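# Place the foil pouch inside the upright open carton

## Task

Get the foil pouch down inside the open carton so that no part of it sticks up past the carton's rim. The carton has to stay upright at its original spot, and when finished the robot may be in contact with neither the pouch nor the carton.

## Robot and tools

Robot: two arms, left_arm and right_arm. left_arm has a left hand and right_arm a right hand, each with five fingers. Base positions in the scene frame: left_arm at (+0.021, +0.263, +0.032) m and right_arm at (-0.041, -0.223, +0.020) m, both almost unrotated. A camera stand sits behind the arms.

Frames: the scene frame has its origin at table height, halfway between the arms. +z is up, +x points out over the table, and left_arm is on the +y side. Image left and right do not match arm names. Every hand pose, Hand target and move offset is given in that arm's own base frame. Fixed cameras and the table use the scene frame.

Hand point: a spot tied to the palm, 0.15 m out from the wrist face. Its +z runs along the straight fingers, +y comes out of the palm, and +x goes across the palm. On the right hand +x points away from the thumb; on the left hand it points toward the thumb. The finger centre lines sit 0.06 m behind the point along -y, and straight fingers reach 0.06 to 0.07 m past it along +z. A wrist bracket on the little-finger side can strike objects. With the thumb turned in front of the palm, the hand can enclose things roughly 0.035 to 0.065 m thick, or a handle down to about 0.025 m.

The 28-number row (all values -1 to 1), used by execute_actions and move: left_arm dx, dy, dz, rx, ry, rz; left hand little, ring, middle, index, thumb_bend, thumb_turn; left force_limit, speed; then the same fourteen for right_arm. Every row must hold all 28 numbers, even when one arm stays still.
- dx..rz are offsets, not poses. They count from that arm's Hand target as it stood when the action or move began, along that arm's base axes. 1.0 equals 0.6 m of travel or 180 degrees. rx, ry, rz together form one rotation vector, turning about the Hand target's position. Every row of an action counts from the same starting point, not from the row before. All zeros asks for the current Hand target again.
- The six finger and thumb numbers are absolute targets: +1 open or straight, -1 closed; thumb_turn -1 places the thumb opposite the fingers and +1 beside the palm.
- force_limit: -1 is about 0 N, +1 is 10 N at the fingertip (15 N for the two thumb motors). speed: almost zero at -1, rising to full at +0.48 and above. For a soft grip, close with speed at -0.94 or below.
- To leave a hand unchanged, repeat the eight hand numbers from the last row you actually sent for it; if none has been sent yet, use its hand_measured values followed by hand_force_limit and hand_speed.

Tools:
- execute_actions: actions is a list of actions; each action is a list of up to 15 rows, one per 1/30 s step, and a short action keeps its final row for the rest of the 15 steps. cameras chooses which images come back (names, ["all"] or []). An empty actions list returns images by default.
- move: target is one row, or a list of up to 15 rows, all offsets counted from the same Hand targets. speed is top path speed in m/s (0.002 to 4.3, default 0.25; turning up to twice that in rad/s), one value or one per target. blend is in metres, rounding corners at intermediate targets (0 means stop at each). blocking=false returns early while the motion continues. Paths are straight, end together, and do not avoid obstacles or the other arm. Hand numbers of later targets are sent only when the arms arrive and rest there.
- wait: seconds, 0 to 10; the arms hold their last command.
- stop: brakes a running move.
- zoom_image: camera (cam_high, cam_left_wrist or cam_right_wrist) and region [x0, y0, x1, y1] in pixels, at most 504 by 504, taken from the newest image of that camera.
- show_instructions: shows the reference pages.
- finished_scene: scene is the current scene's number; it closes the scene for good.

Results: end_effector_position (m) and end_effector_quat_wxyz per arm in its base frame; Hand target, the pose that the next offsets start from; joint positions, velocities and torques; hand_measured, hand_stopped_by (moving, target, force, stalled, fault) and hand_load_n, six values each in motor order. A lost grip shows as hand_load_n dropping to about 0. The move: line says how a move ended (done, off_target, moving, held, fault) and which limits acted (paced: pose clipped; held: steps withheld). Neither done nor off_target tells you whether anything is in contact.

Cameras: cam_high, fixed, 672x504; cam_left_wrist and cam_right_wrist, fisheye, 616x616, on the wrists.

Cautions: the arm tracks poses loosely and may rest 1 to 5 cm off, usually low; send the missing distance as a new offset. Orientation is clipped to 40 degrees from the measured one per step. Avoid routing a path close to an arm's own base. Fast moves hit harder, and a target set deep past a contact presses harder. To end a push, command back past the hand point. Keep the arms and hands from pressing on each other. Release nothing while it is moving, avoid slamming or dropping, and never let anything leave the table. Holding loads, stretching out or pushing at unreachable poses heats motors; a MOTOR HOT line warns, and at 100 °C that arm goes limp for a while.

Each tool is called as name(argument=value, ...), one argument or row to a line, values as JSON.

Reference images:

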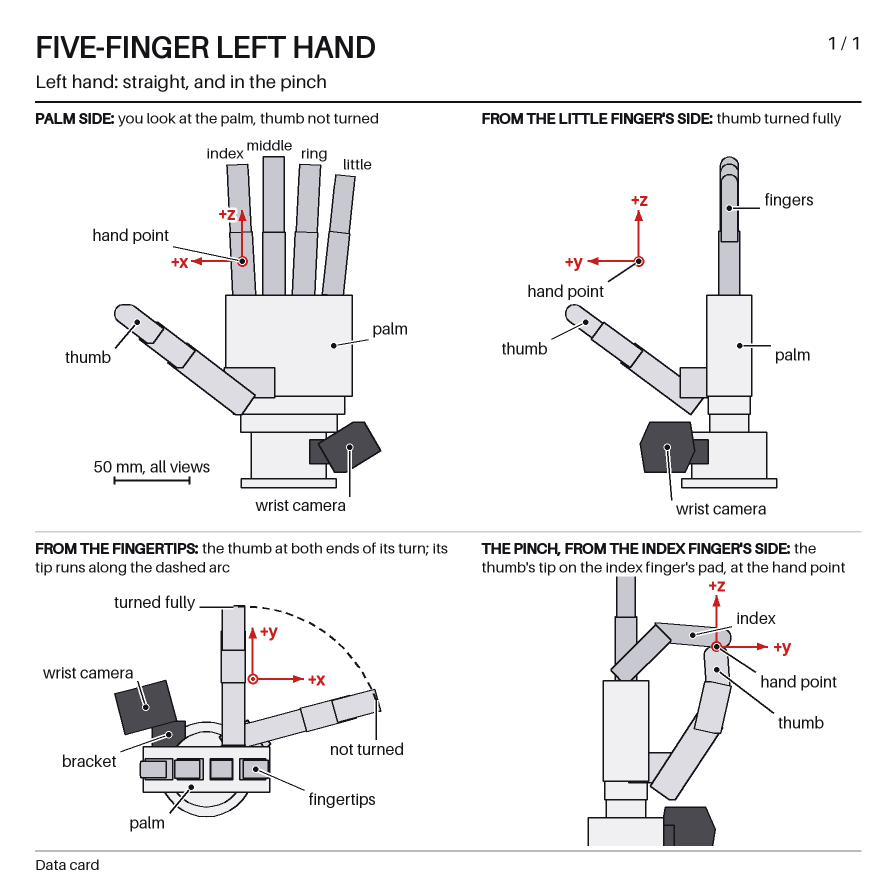

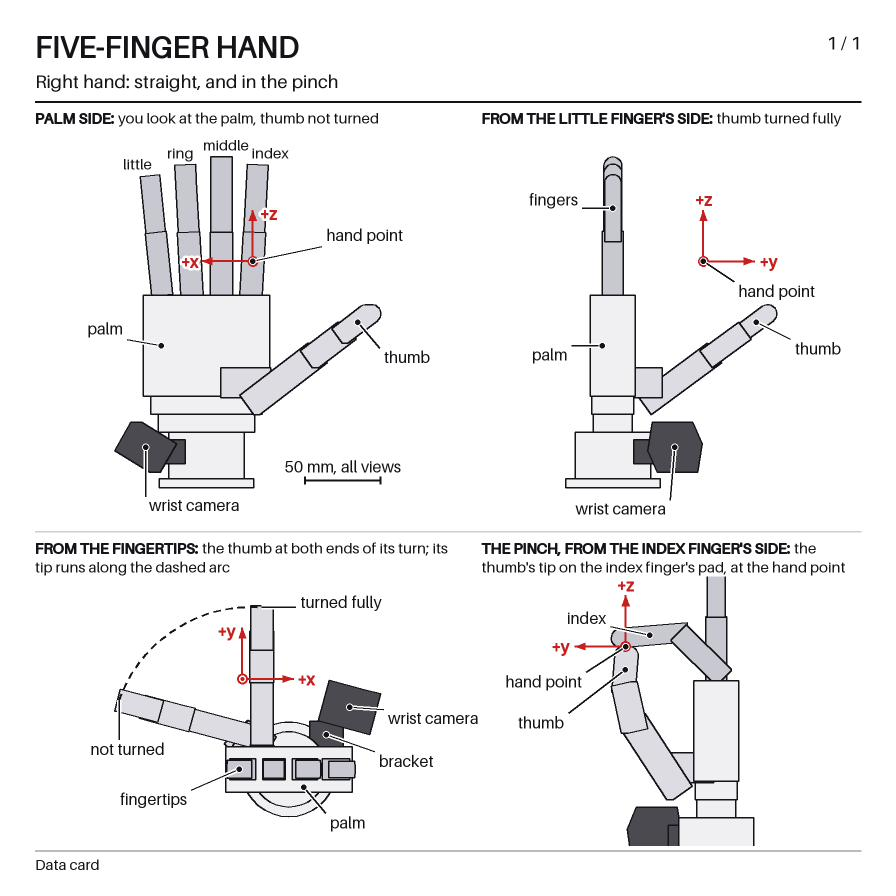

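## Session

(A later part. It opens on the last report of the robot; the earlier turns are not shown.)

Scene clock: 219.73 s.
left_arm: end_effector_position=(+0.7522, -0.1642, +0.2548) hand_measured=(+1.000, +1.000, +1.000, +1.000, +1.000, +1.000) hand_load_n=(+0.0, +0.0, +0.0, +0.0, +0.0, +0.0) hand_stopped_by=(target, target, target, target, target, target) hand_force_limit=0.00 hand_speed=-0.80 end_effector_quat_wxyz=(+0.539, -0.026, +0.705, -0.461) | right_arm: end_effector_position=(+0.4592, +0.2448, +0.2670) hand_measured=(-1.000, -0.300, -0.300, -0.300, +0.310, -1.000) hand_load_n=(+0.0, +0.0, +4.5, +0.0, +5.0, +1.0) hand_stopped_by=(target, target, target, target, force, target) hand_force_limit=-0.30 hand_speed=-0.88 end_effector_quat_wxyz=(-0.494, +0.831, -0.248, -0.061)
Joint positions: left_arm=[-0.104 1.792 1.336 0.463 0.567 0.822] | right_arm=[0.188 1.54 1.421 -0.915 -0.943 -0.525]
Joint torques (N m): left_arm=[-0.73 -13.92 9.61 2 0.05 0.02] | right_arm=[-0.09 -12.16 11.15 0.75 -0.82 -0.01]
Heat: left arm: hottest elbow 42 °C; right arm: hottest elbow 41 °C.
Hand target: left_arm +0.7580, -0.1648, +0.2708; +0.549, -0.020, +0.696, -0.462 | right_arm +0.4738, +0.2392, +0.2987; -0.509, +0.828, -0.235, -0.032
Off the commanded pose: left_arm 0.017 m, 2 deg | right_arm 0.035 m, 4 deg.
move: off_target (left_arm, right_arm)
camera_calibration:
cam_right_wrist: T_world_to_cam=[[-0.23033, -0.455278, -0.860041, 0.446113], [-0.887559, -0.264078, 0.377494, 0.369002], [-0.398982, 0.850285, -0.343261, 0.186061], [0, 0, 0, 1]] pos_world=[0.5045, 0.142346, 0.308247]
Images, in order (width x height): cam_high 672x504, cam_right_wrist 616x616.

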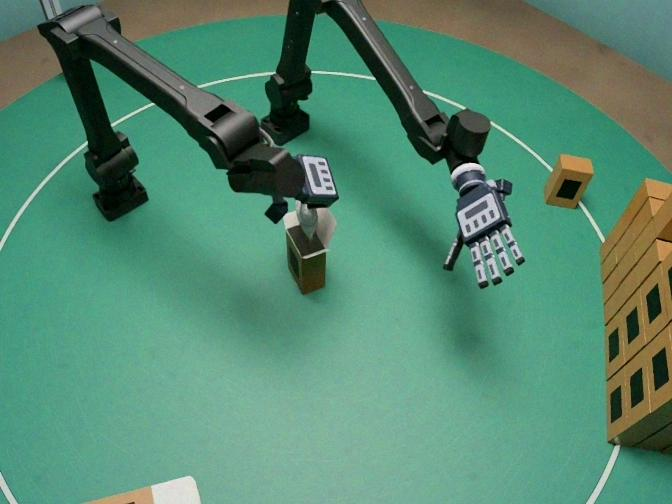

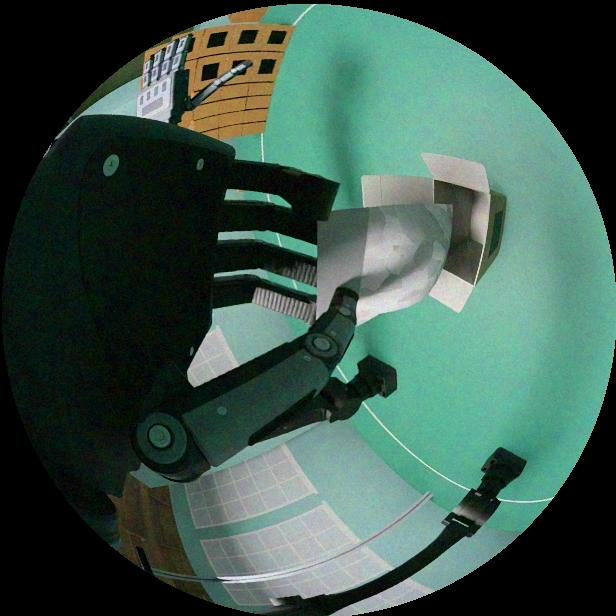

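move(
  target=[0,0,0,0,0,0,1,1,1,1,1,1,0,-0.8,-0.004,0,-0.05,0,0,0.028,-1,-0.3,-0.3,-0.3,-0.25,-1,-0.3,-0.88],
  speed=0.06,
  cameras=["cam_high", "cam_right_wrist"],
)

zoom_image(
  camera="cam_right_wrist",
  region=[380, 180, 520, 320],
)

zoom_image(
  camera="cam_high",
  region=[270, 200, 350, 300],
)

Scene clock: 236.53 s.
left_arm: end_effector_position=(+0.7522, -0.1642, +0.2548) hand_measured=(+1.000, +1.000, +1.000, +1.000, +1.000, +1.000) hand_load_n=(+0.0, +0.0, +0.0, +0.0, +0.0, +0.0) hand_stopped_by=(target, target, target, target, target, target) hand_force_limit=0.00 hand_speed=-0.80 end_effector_quat_wxyz=(+0.539, -0.026, +0.705, -0.461) | right_arm: end_effector_position=(+0.4545, +0.2445, +0.2481) hand_measured=(-1.000, -0.300, -0.300, -0.300, +0.310, -1.000) hand_load_n=(+0.0, +0.0, +5.0, +0.0, +5.0, +0.5) hand_stopped_by=(target, target, target, target, force, target) hand_force_limit=-0.30 hand_speed=-0.88 end_effector_quat_wxyz=(-0.496, +0.838, -0.211, -0.079)
Joint positions: left_arm=[-0.104 1.792 1.336 0.463 0.567 0.822] | right_arm=[0.187 1.579 1.421 -0.966 -0.99 -0.646]
Joint torques (N m): left_arm=[-0.67 -13.92 9.61 2.02 0.05 0.02] | right_arm=[-0.03 -11.28 10.69 0.64 -0.82 -0.13]
Heat: left arm: hottest elbow 42 °C; right arm: hottest elbow 44 °C.
Hand target: left_arm +0.7580, -0.1648, +0.2708; +0.549, -0.020, +0.696, -0.462 | right_arm +0.4714, +0.2392, +0.2687; -0.507, +0.837, -0.199, -0.055
Off the commanded pose: left_arm 0.017 m, 2 deg | right_arm 0.027 m, 3 deg.
move: off_target (left_arm, right_arm)
camera_calibration:
cam_right_wrist: T_world_to_cam=[[-0.185167, -0.46353, -0.866518, 0.411852], [-0.865839, -0.3401, 0.366953, 0.383175], [-0.464796, 0.818213, -0.338368, 0.214429], [0, 0, 0, 1]] pos_world=[0.507695, 0.145775, 0.288825]
Images, in order (width x height): cam_high 672x504, cam_right_wrist 616x616.

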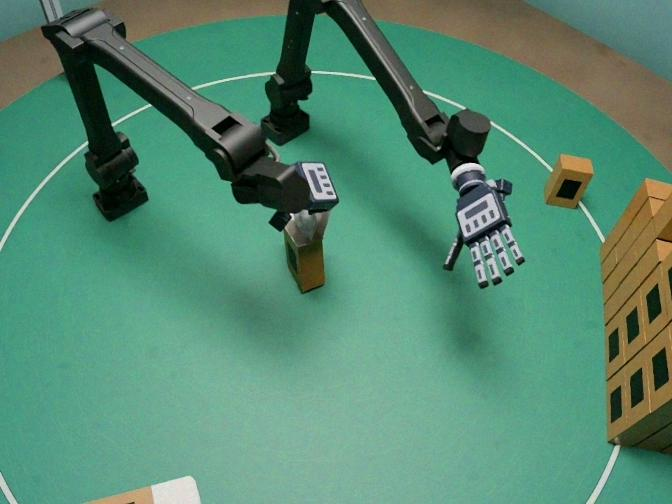

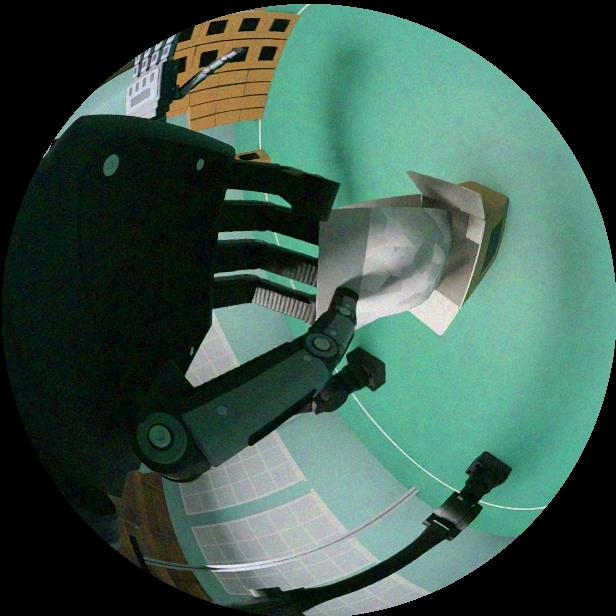

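Scaled by 3.600 from the camera's 616x616 image, which has a finer 880x880 frame.

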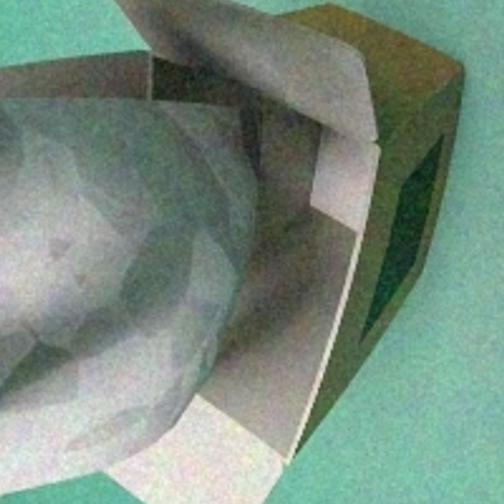

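Scaled by 5.040 from the camera's 672x504 image, which has a finer 960x720 frame.

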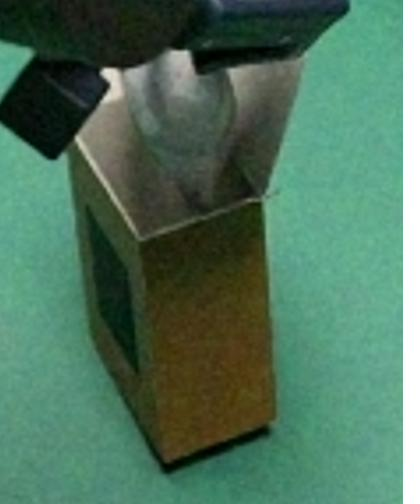

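move(
  target=[0,0,0,0,0,0,1,1,1,1,1,1,0,-0.8,0.022,0,0.06,0,0,0,-1,-0.3,-0.3,-0.3,-0.25,-1,-0.3,-0.88],
  speed=0.06,
  cameras=["cam_high", "cam_right_wrist"],
)

zoom_image(
  camera="cam_right_wrist",
  region=[380, 180, 520, 320],
)

zoom_image(
  camera="cam_high",
  region=[270, 200, 350, 300],
)

Scene clock: 240.77 s.
left_arm: end_effector_position=(+0.7522, -0.1642, +0.2548) hand_measured=(+1.000, +1.000, +1.000, +1.000, +1.000, +1.000) hand_load_n=(+0.0, +0.5, +0.0, +0.0, +0.0, +0.0) hand_stopped_by=(target, target, target, target, target, target) hand_force_limit=0.00 hand_speed=-0.80 end_effector_quat_wxyz=(+0.539, -0.026, +0.705, -0.461) | right_arm: end_effector_position=(+0.4680, +0.2447, +0.2829) hand_measured=(-1.000, -0.300, -0.300, -0.300, +0.310, -1.000) hand_load_n=(-0.5, +0.0, +4.5, +0.0, +5.0, +0.5) hand_stopped_by=(target, target, target, target, force, target) hand_force_limit=-0.30 hand_speed=-0.88 end_effector_quat_wxyz=(-0.496, +0.839, -0.211, -0.079)
Joint positions: left_arm=[-0.104 1.792 1.336 0.463 0.567 0.822] | right_arm=[0.183 1.605 1.545 -1.072 -0.991 -0.656]
Joint torques (N m): left_arm=[-0.73 -13.92 9.61 2 0.05 0.02] | right_arm=[-0.03 -11.22 11.14 0.59 -0.88 -0.12]
Heat: left arm: hottest elbow 42 °C; right arm: hottest elbow 44 °C.
Hand target: left_arm +0.7580, -0.1648, +0.2708; +0.549, -0.020, +0.696, -0.462 | right_arm +0.4845, +0.2392, +0.3049; -0.507, +0.837, -0.199, -0.055
Off the commanded pose: left_arm 0.017 m, 2 deg | right_arm 0.028 m, 3 deg.
move: off_target (left_arm, right_arm)
camera_calibration:
cam_right_wrist: T_world_to_cam=[[-0.183848, -0.464803, -0.866116, 0.444094], [-0.865778, -0.34065, 0.366587, 0.382467], [-0.465433, 0.817261, -0.339789, 0.233376], [0, 0, 0, 1]] pos_world=[0.521398, 0.145975, 0.323728]
Images, in order (width x height): cam_high 672x504, cam_right_wrist 616x616.

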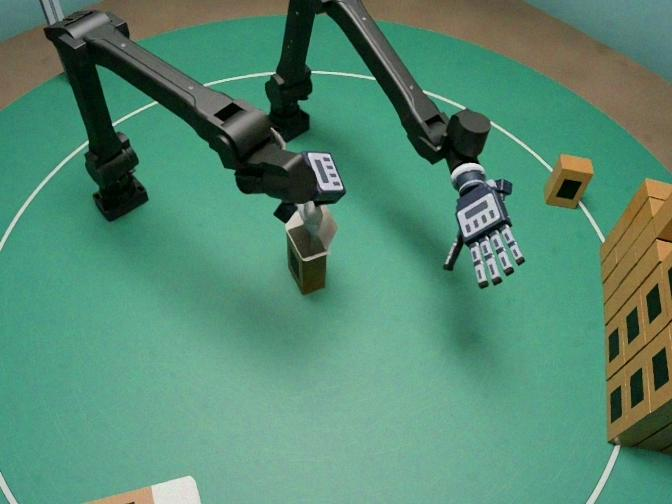

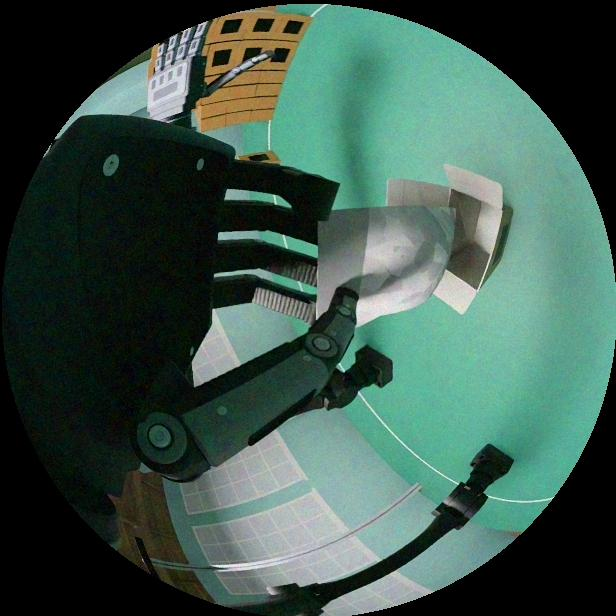

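Scaled by 3.600 from the camera's 616x616 image, which has a finer 880x880 frame.

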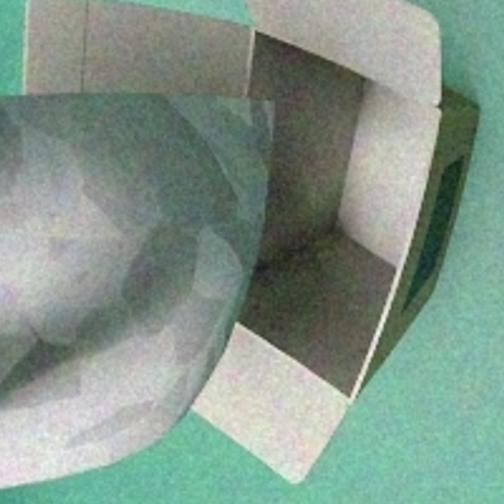

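Scaled by 5.040 from the camera's 672x504 image, which has a finer 960x720 frame.

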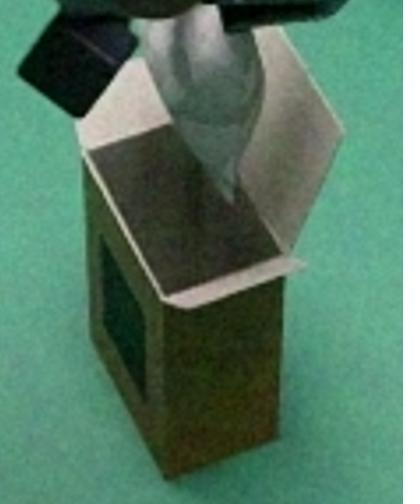

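move(
  target=[0,0,0,0,0,0,1,1,1,1,1,1,0,-0.8,-0.008,-0.0017,-0.07,0,0,0,-1,-0.3,-0.3,-0.3,-0.25,-1,-0.3,-0.88],
  speed=0.06,
  cameras=["cam_high", "cam_right_wrist"],
)

zoom_image(
  camera="cam_right_wrist",
  region=[380, 180, 520, 320],
)

zoom_image(
  camera="cam_high",
  region=[270, 200, 350, 300],
)

Scene clock: 251.80 s.
left_arm: end_effector_position=(+0.7522, -0.1642, +0.2548) hand_measured=(+1.000, +1.000, +1.000, +1.000, +1.000, +1.000) hand_load_n=(+0.0, +0.0, +0.0, +0.0, +0.0, +0.0) hand_stopped_by=(target, target, target, target, target, target) hand_force_limit=0.00 hand_speed=-0.80 end_effector_quat_wxyz=(+0.539, -0.026, +0.705, -0.461) | right_arm: end_effector_position=(+0.4711, +0.2451, +0.2596) hand_measured=(-1.000, -0.300, -0.300, -0.300, +0.310, -1.000) hand_load_n=(+0.0, +0.0, +4.5, +0.0, +5.0, +0.5) hand_stopped_by=(target, target, target, target, force, target) hand_force_limit=-0.30 hand_speed=-0.88 end_effector_quat_wxyz=(-0.500, +0.839, -0.203, -0.069)
Joint positions: left_arm=[-0.104 1.792 1.336 0.463 0.567 0.822] | right_arm=[0.183 1.606 1.484 -0.986 -0.991 -0.659]
Joint torques (N m): left_arm=[-0.67 -13.98 9.59 2.02 0.05 0.02] | right_arm=[-0.03 -11.75 7.57 1.54 -0.87 -0.1]
Heat: left arm: hottest elbow 42 °C; right arm: hottest elbow 44 °C.
Hand target: left_arm +0.7580, -0.1648, +0.2708; +0.549, -0.020, +0.696, -0.462 | right_arm +0.4797, +0.2382, +0.2628; -0.507, +0.837, -0.199, -0.055
Off the commanded pose: left_arm 0.017 m, 2 deg | right_arm 0.012 m, 2 deg.
move: off_target (left_arm, right_arm)
camera_calibration:
cam_right_wrist: T_world_to_cam=[[-0.159945, -0.46127, -0.872725, 0.414301], [-0.874538, -0.343828, 0.342003, 0.404983], [-0.457822, 0.817932, -0.348404, 0.224923], [0, 0, 0, 1]] pos_world=[0.523412, 0.146377, 0.301429]
Images, in order (width x height): cam_high 672x504, cam_right_wrist 616x616.

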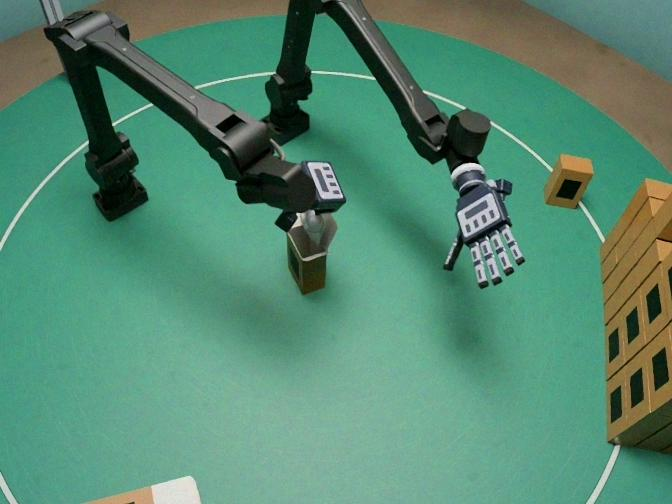

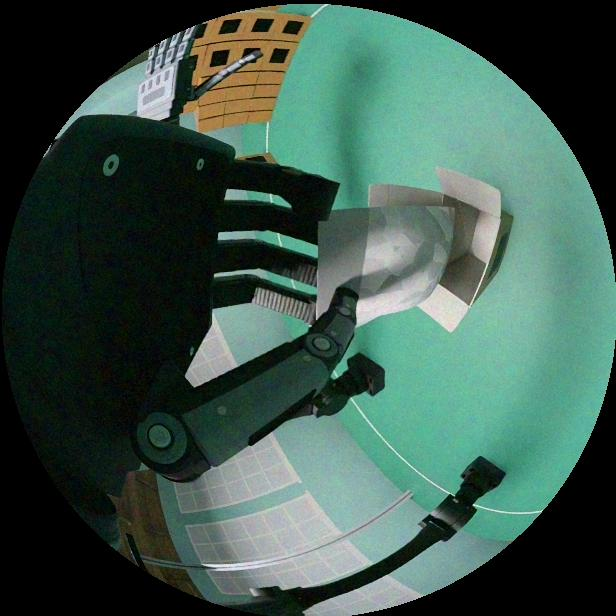

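Scaled by 3.600 from the camera's 616x616 image, which has a finer 880x880 frame.

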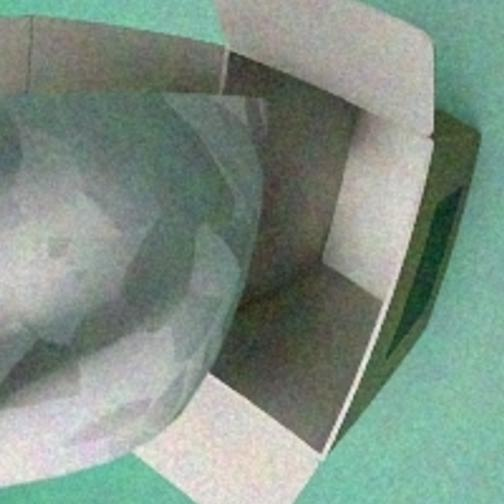

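Scaled by 5.040 from the camera's 672x504 image, which has a finer 960x720 frame.

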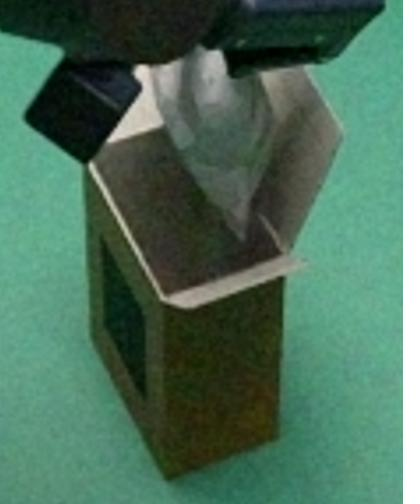

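move(
  target=[0,0,0,0,0,0,1,1,1,1,1,1,0,-0.8,0.004,-0.0095,-0.022,0,0,0,-1,-0.3,-0.3,-0.3,-0.25,-1,-0.3,-0.88],
  speed=0.04,
  cameras=["cam_high", "cam_right_wrist"],
)

zoom_image(
  camera="cam_right_wrist",
  region=[380, 180, 520, 320],
)

zoom_image(
  camera="cam_high",
  region=[270, 200, 350, 300],
)

Scene clock: 259.10 s.
left_arm: end_effector_position=(+0.7522, -0.1642, +0.2548) hand_measured=(+1.000, +1.000, +1.000, +1.000, +1.000, +1.000) hand_load_n=(+0.0, +0.0, +0.0, +0.0, +0.0, +0.0) hand_stopped_by=(target, target, target, target, target, target) hand_force_limit=0.00 hand_speed=-0.80 end_effector_quat_wxyz=(+0.539, -0.026, +0.705, -0.461) | right_arm: end_effector_position=(+0.4733, +0.2392, +0.2471) hand_measured=(-1.000, -0.300, -0.300, -0.300, +0.310, -1.000) hand_load_n=(+0.0, +0.0, +4.5, +0.0, +5.0, +0.5) hand_stopped_by=(target, target, target, target, force, target) hand_force_limit=-0.30 hand_speed=-0.88 end_effector_quat_wxyz=(-0.500, +0.839, -0.204, -0.068)
Joint positions: left_arm=[-0.104 1.792 1.336 0.463 0.567 0.822] | right_arm=[0.171 1.615 1.463 -0.97 -0.996 -0.676]
Joint torques (N m): left_arm=[-0.73 -13.92 9.61 2.02 0.05 0.02] | right_arm=[-0.03 -11.69 7.58 1.52 -0.89 -0.1]
Heat: left arm: hottest elbow 42 °C; right arm: hottest elbow 43 °C.
Hand target: left_arm +0.7580, -0.1648, +0.2708; +0.549, -0.020, +0.696, -0.462 | right_arm +0.4821, +0.2325, +0.2496; -0.507, +0.837, -0.199, -0.055
Off the commanded pose: left_arm 0.017 m, 2 deg | right_arm 0.011 m, 2 deg.
move: off_target (left_arm, right_arm)
camera_calibration:
cam_right_wrist: T_world_to_cam=[[-0.160795, -0.460733, -0.872852, 0.401279], [-0.875033, -0.342556, 0.342014, 0.409141], [-0.456578, 0.818768, -0.348075, 0.225534], [0, 0, 0, 1]] pos_world=[0.525509, 0.140377, 0.288828]
Images, in order (width x height): cam_high 672x504, cam_right_wrist 616x616.

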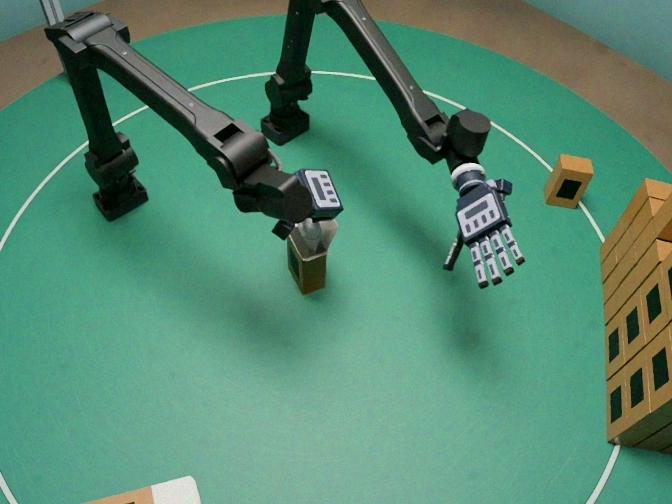

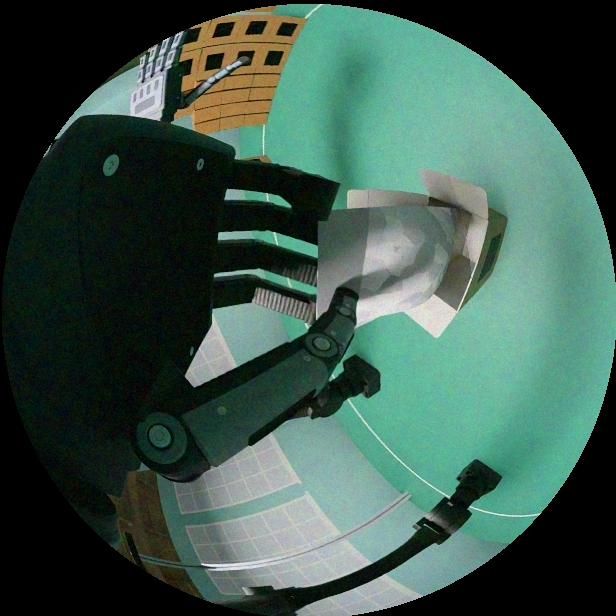

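Scaled by 3.600 from the camera's 616x616 image, which has a finer 880x880 frame.

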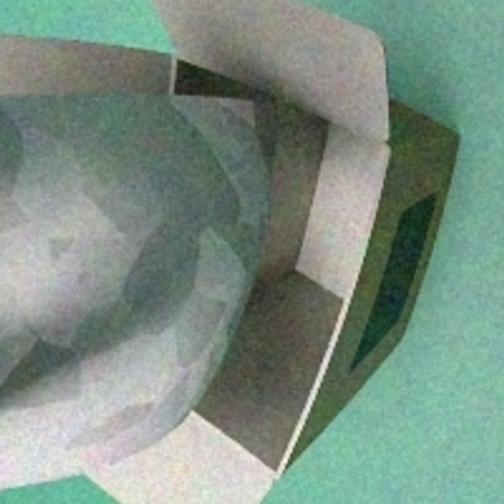

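Scaled by 5.040 from the camera's 672x504 image, which has a finer 960x720 frame.

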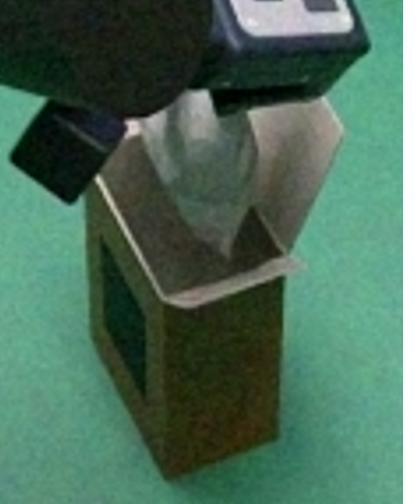

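move(
  target=[0,0,0,0,0,0,1,1,1,1,1,1,0,-0.8,-0.001,-0.007,-0.03,0,0,0,-1,-0.3,-0.3,-0.3,-0.25,-1,-0.3,-0.88],
  speed=0.04,
  cameras=["cam_high", "cam_right_wrist"],
)

zoom_image(
  camera="cam_right_wrist",
  region=[380, 180, 520, 320],
)

zoom_image(
  camera="cam_high",
  region=[270, 200, 350, 300],
)

Scene clock: 271.80 s.
left_arm: end_effector_position=(+0.7522, -0.1642, +0.2548) hand_measured=(+1.000, +1.000, +1.000, +1.000, +1.000, +1.000) hand_load_n=(+0.0, +0.0, +0.0, +0.0, +0.0, +0.0) hand_stopped_by=(target, target, target, target, target, target) hand_force_limit=0.00 hand_speed=-0.80 end_effector_quat_wxyz=(+0.539, -0.026, +0.705, -0.461) | right_arm: end_effector_position=(+0.4726, +0.2353, +0.2290) hand_measured=(-1.000, -0.300, -0.300, -0.300, +0.310, -1.000) hand_load_n=(+0.0, +0.0, +4.5, +0.0, +5.0, +0.5) hand_stopped_by=(target, target, target, target, force, target) hand_force_limit=-0.30 hand_speed=-0.88 end_effector_quat_wxyz=(-0.500, +0.839, -0.203, -0.069)
Joint positions: left_arm=[-0.104 1.792 1.336 0.463 0.567 0.822] | right_arm=[0.164 1.622 1.424 -0.936 -1 -0.69]
Joint torques (N m): left_arm=[-0.67 -13.92 9.61 2.02 0.05 0.02] | right_arm=[-0.03 -11.69 7.47 1.5 -0.9 -0.11]
Heat: left arm: hottest elbow 42 °C; right arm: hottest elbow 41 °C.
Hand target: left_arm +0.7580, -0.1648, +0.2708; +0.549, -0.020, +0.696, -0.462 | right_arm +0.4816, +0.2282, +0.2316; -0.507, +0.837, -0.199, -0.055
Off the commanded pose: left_arm 0.017 m, 2 deg | right_arm 0.012 m, 2 deg.
move: off_target (left_arm, right_arm)
camera_calibration:
cam_right_wrist: T_world_to_cam=[[-0.160612, -0.460871, -0.872812, 0.383587], [-0.87469, -0.343244, 0.342201, 0.413301], [-0.457298, 0.818402, -0.34799, 0.222593], [0, 0, 0, 1]] pos_world=[0.52491, 0.136477, 0.270828]
Images, in order (width x height): cam_high 672x504, cam_right_wrist 616x616.

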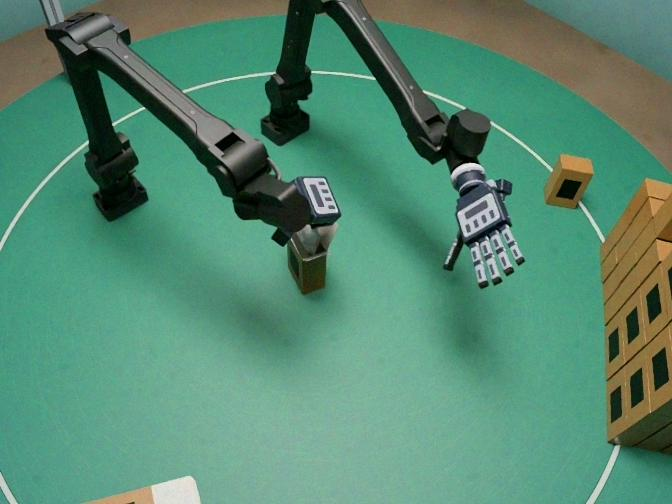

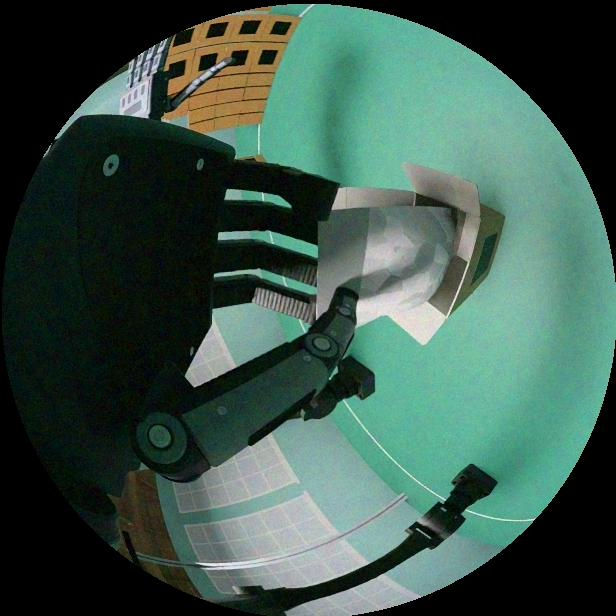

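Scaled by 3.600 from the camera's 616x616 image, which has a finer 880x880 frame.

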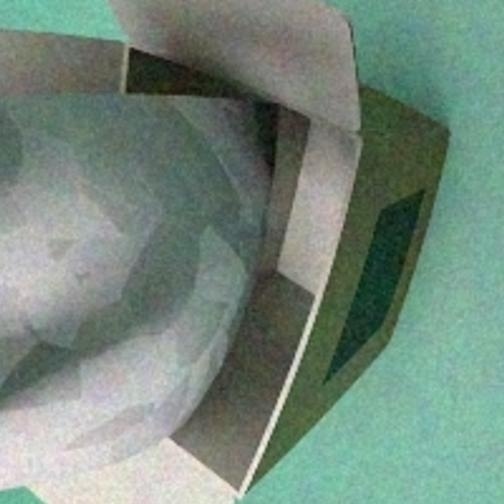

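Scaled by 5.040 from the camera's 672x504 image, which has a finer 960x720 frame.

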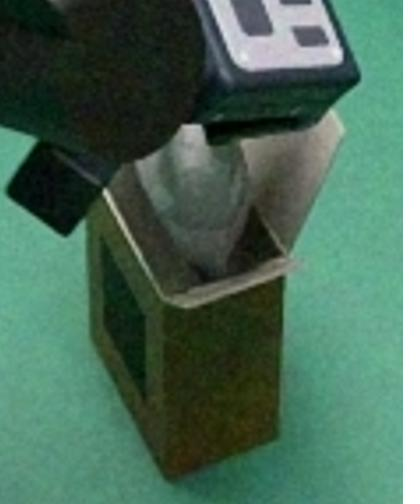

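move(
  target=[0,0,0,0,0,0,1,1,1,1,1,1,0,-0.8,0,0,-0.038,0,0,0,-1,-0.3,-0.3,-0.3,-0.25,-1,-0.3,-0.88],
  speed=0.04,
  cameras=["cam_high", "cam_right_wrist"],
)

zoom_image(
  camera="cam_right_wrist",
  region=[360, 180, 500, 340],
)

zoom_image(
  camera="cam_high",
  region=[270, 200, 350, 300],
)

Scene clock: 276.33 s.
left_arm: end_effector_position=(+0.7522, -0.1642, +0.2548) hand_measured=(+1.000, +1.000, +1.000, +1.000, +1.000, +1.000) hand_load_n=(+0.0, +0.0, +0.0, +0.0, +0.0, +0.0) hand_stopped_by=(target, target, target, target, target, target) hand_force_limit=0.00 hand_speed=-0.80 end_effector_quat_wxyz=(+0.539, -0.026, +0.705, -0.461) | right_arm: end_effector_position=(+0.4725, +0.2352, +0.2061) hand_measured=(-1.000, -0.300, -0.300, -0.300, +0.310, -1.000) hand_load_n=(+0.0, +0.0, +4.5, +0.0, +5.0, +0.5) hand_stopped_by=(target, target, target, target, force, target) hand_force_limit=-0.30 hand_speed=-0.88 end_effector_quat_wxyz=(-0.500, +0.839, -0.203, -0.069)
Joint positions: left_arm=[-0.104 1.792 1.336 0.463 0.567 0.822] | right_arm=[0.164 1.635 1.379 -0.878 -1 -0.691]
Joint torques (N m): left_arm=[-0.73 -13.92 9.61 2 0.05 0.02] | right_arm=[-0.09 -11.87 7.36 1.48 -0.89 -0.1]
Heat: left arm: hottest elbow 42 °C; right arm: hottest elbow 41 °C.
Hand target: left_arm +0.7580, -0.1648, +0.2708; +0.549, -0.020, +0.696, -0.462 | right_arm +0.4816, +0.2282, +0.2088; -0.507, +0.837, -0.199, -0.055
Off the commanded pose: left_arm 0.017 m, 2 deg | right_arm 0.012 m, 2 deg.
move: off_target (left_arm, right_arm)
camera_calibration:
cam_right_wrist: T_world_to_cam=[[-0.159832, -0.461086, -0.872842, 0.363141], [-0.87472, -0.343652, 0.341713, 0.421365], [-0.457513, 0.818109, -0.348395, 0.214843], [0, 0, 0, 1]] pos_world=[0.524912, 0.136477, 0.247829]
Images, in order (width x height): cam_high 672x504, cam_right_wrist 616x616.

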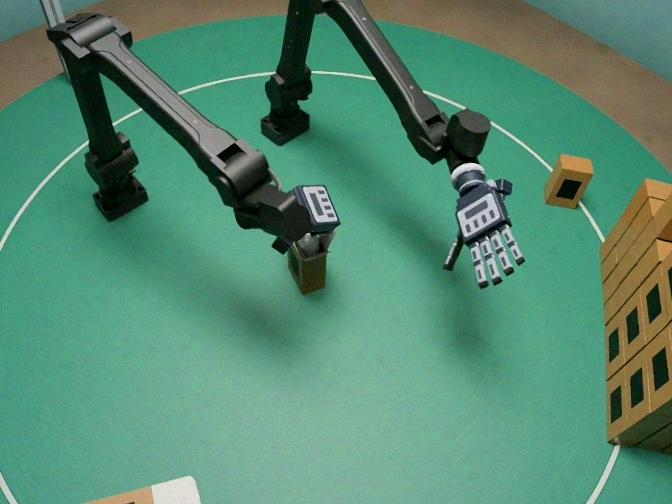

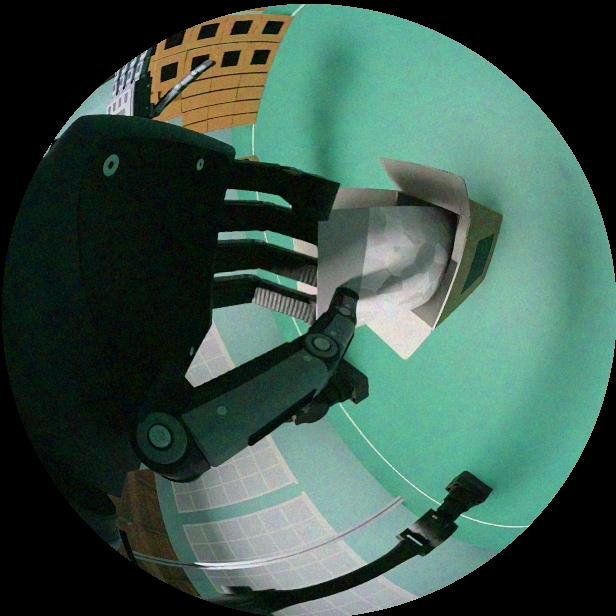

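Scaled by 3.150 from the camera's 616x616 image, which has a finer 880x880 frame.

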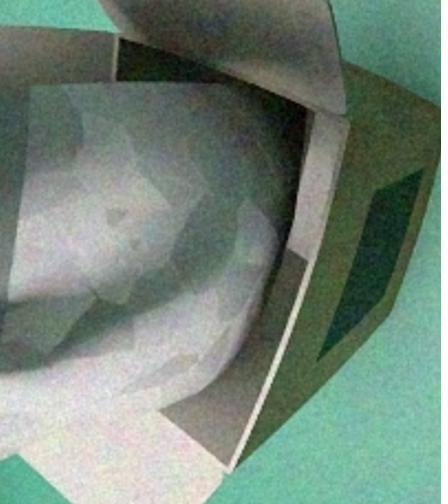

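Scaled by 5.040 from the camera's 672x504 image, which has a finer 960x720 frame.

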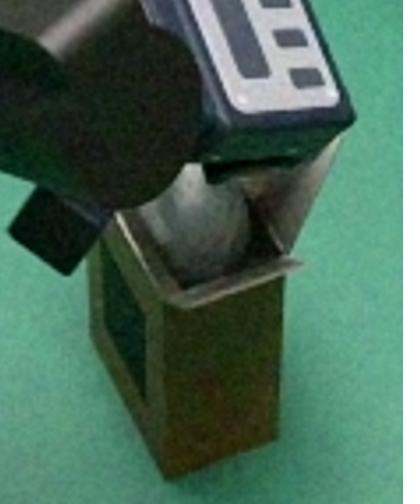

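move(
  target=[0,0,0,0,0,0,1,1,1,1,1,1,0,-0.8,0,0,-0.04,0,0,0,-1,-0.3,-0.3,-0.3,-0.25,-1,-0.3,-0.88],
  speed=0.05,
  cameras=["cam_high","cam_right_wrist"],
)

Scene clock: 284.80 s.
left_arm: end_effector_position=(+0.7522, -0.1642, +0.2548) hand_measured=(+1.000, +1.000, +1.000, +1.000, +1.000, +1.000) hand_load_n=(+0.0, +0.0, +0.0, +0.0, +0.0, +0.0) hand_stopped_by=(target, target, target, target, target, target) hand_force_limit=0.00 hand_speed=-0.80 end_effector_quat_wxyz=(+0.539, -0.026, +0.705, -0.461) | right_arm: end_effector_position=(+0.4725, +0.2353, +0.1817) hand_measured=(-1.000, -0.300, -0.300, -0.300, +0.310, -1.000) hand_load_n=(+0.0, +0.0, +4.5, +0.0, +5.0, +0.5) hand_stopped_by=(target, target, target, target, force, target) hand_force_limit=-0.30 hand_speed=-0.88 end_effector_quat_wxyz=(-0.500, +0.839, -0.203, -0.069)
Joint positions: left_arm=[-0.104 1.792 1.336 0.463 0.567 0.822] | right_arm=[0.164 1.654 1.336 -0.817 -1 -0.691]
Joint torques (N m): left_arm=[-0.73 -13.92 9.59 2.03 0.05 0.02] | right_arm=[-0.09 -11.93 7.25 1.51 -0.89 -0.1]
Heat: left arm: hottest elbow 42 °C; right arm: hottest elbow 40 °C.
Hand target: left_arm +0.7580, -0.1648, +0.2708; +0.549, -0.020, +0.696, -0.462 | right_arm +0.4817, +0.2283, +0.1849; -0.507, +0.837, -0.199, -0.055
Off the commanded pose: left_arm 0.017 m, 2 deg | right_arm 0.012 m, 2 deg.
move: off_target (left_arm, right_arm)
camera_calibration:
cam_right_wrist: T_world_to_cam=[[-0.160498, -0.460974, -0.872779, 0.342209], [-0.874395, -0.343811, 0.342385, 0.429439], [-0.457902, 0.818106, -0.347892, 0.206352], [0, 0, 0, 1]] pos_world=[0.524912, 0.136577, 0.223428]
Images, in order (width x height): cam_high 672x504, cam_right_wrist 616x616.

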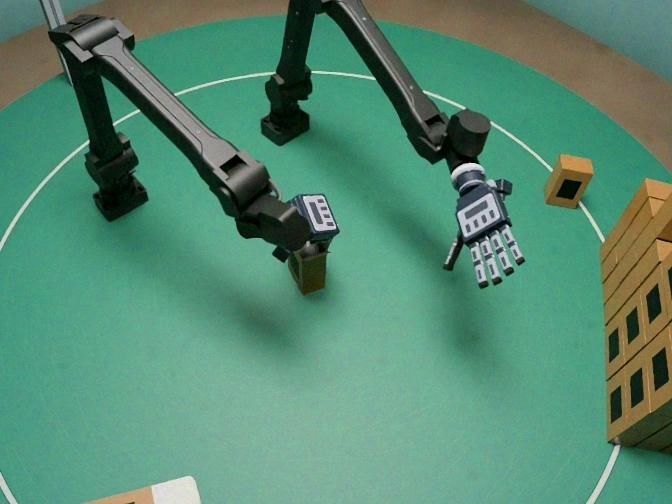

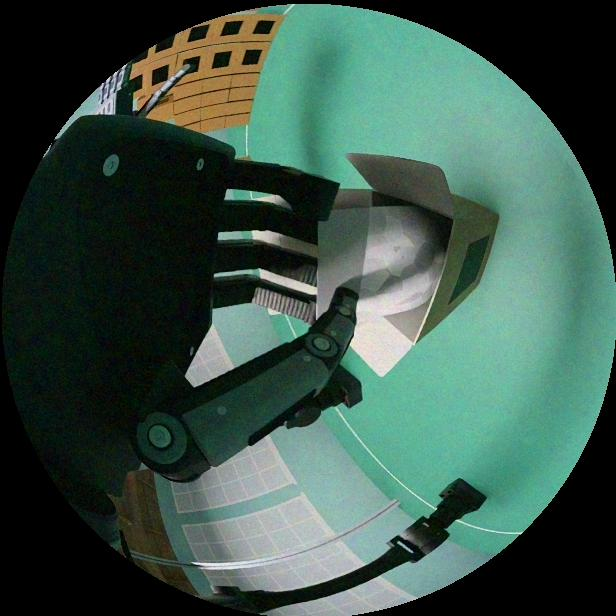

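zoom_image(
  camera="cam_high",
  region=[270, 200, 350, 300],
)

zoom_image(
  camera="cam_right_wrist",
  region=[210, 140, 510, 390],
)

Scaled by 5.040 from the camera's 672x504 image, which has a finer 960x720 frame.

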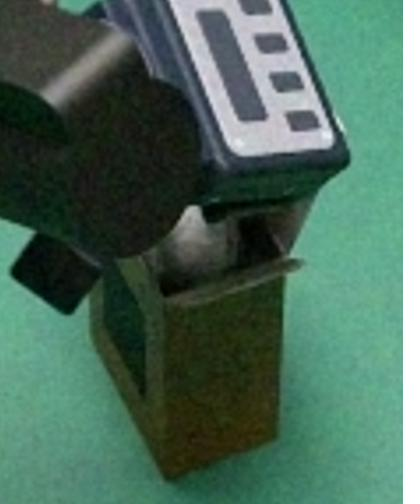

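Scaled by 1.680 from the camera's 616x616 image, which has a finer 880x880 frame.

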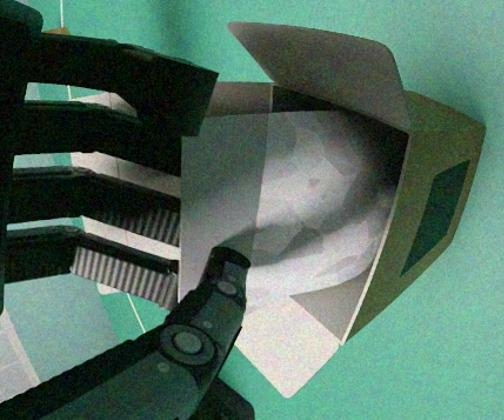

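move(
  target=[0,0,0,0,0,0,1,1,1,1,1,1,0,-0.8,0,0,-0.034,0,0,0,-1,-0.3,-0.3,-0.3,-0.25,-1,-0.3,-0.88],
  speed=0.05,
  cameras=["cam_high","cam_right_wrist"],
)

zoom_image(
  camera="cam_high",
  region=[270, 200, 350, 300],
)

zoom_image(
  camera="cam_right_wrist",
  region=[210, 140, 510, 390],
)

Scene clock: 288.87 s.
left_arm: end_effector_position=(+0.7522, -0.1642, +0.2548) hand_measured=(+1.000, +1.000, +1.000, +1.000, +1.000, +1.000) hand_load_n=(+0.0, +0.0, +0.0, +0.0, +0.0, +0.0) hand_stopped_by=(target, target, target, target, target, target) hand_force_limit=0.00 hand_speed=-0.80 end_effector_quat_wxyz=(+0.539, -0.026, +0.705, -0.461) | right_arm: end_effector_position=(+0.4723, +0.2353, +0.1616) hand_measured=(-1.000, -0.300, -0.300, -0.300, +0.310, -1.000) hand_load_n=(+0.0, +0.0, +5.0, +0.0, +5.0, +0.5) hand_stopped_by=(target, target, target, target, force, target) hand_force_limit=-0.30 hand_speed=-0.88 end_effector_quat_wxyz=(-0.500, +0.839, -0.203, -0.069)
Joint positions: left_arm=[-0.104 1.792 1.336 0.463 0.567 0.822] | right_arm=[0.164 1.671 1.302 -0.766 -1 -0.691]
Joint torques (N m): left_arm=[-0.73 -13.92 9.59 2.02 0.05 0.02] | right_arm=[-0.09 -12.04 7.13 1.52 -0.89 -0.1]
Heat: left arm: hottest elbow 42 °C; right arm: hottest elbow 40 °C.
Hand target: left_arm +0.7580, -0.1648, +0.2708; +0.549, -0.020, +0.696, -0.462 | right_arm +0.4816, +0.2282, +0.1645; -0.507, +0.837, -0.199, -0.055
Off the commanded pose: left_arm 0.017 m, 2 deg | right_arm 0.012 m, 2 deg.
move: off_target (left_arm, right_arm)
camera_calibration:
cam_right_wrist: T_world_to_cam=[[-0.160146, -0.460908, -0.872879, 0.324415], [-0.874507, -0.343884, 0.342026, 0.436253], [-0.457811, 0.818112, -0.347996, 0.199323], [0, 0, 0, 1]] pos_world=[0.524712, 0.136477, 0.203328]
Images, in order (width x height): cam_high 672x504, cam_right_wrist 616x616.

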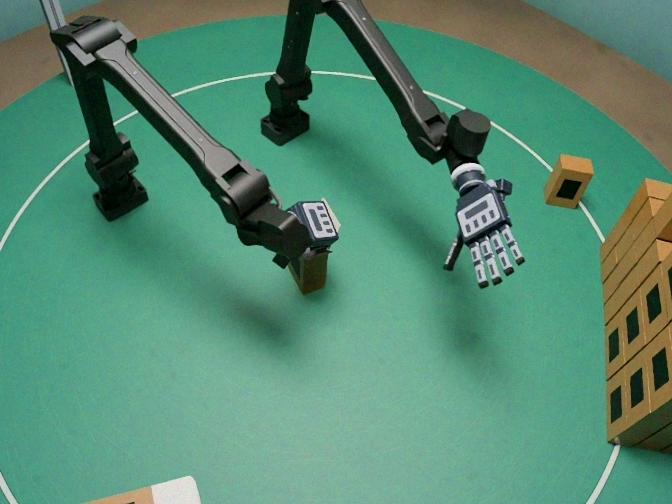

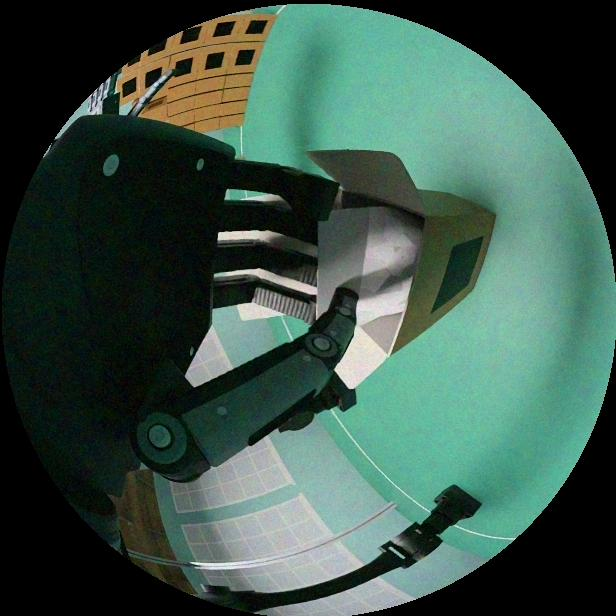

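Scaled by 5.040 from the camera's 672x504 image, which has a finer 960x720 frame.

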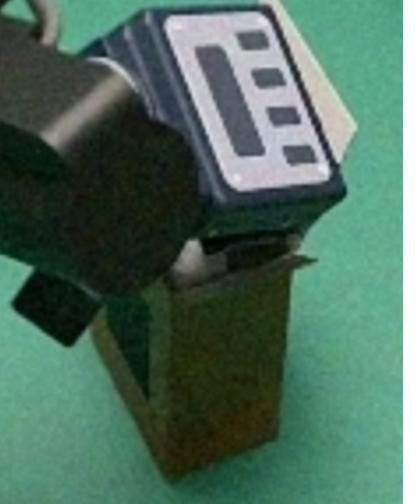

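Scaled by 1.680 from the camera's 616x616 image, which has a finer 880x880 frame.

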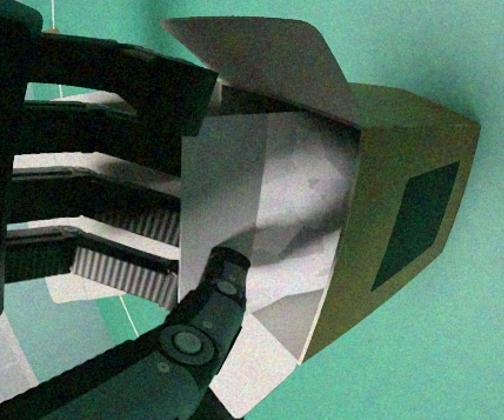

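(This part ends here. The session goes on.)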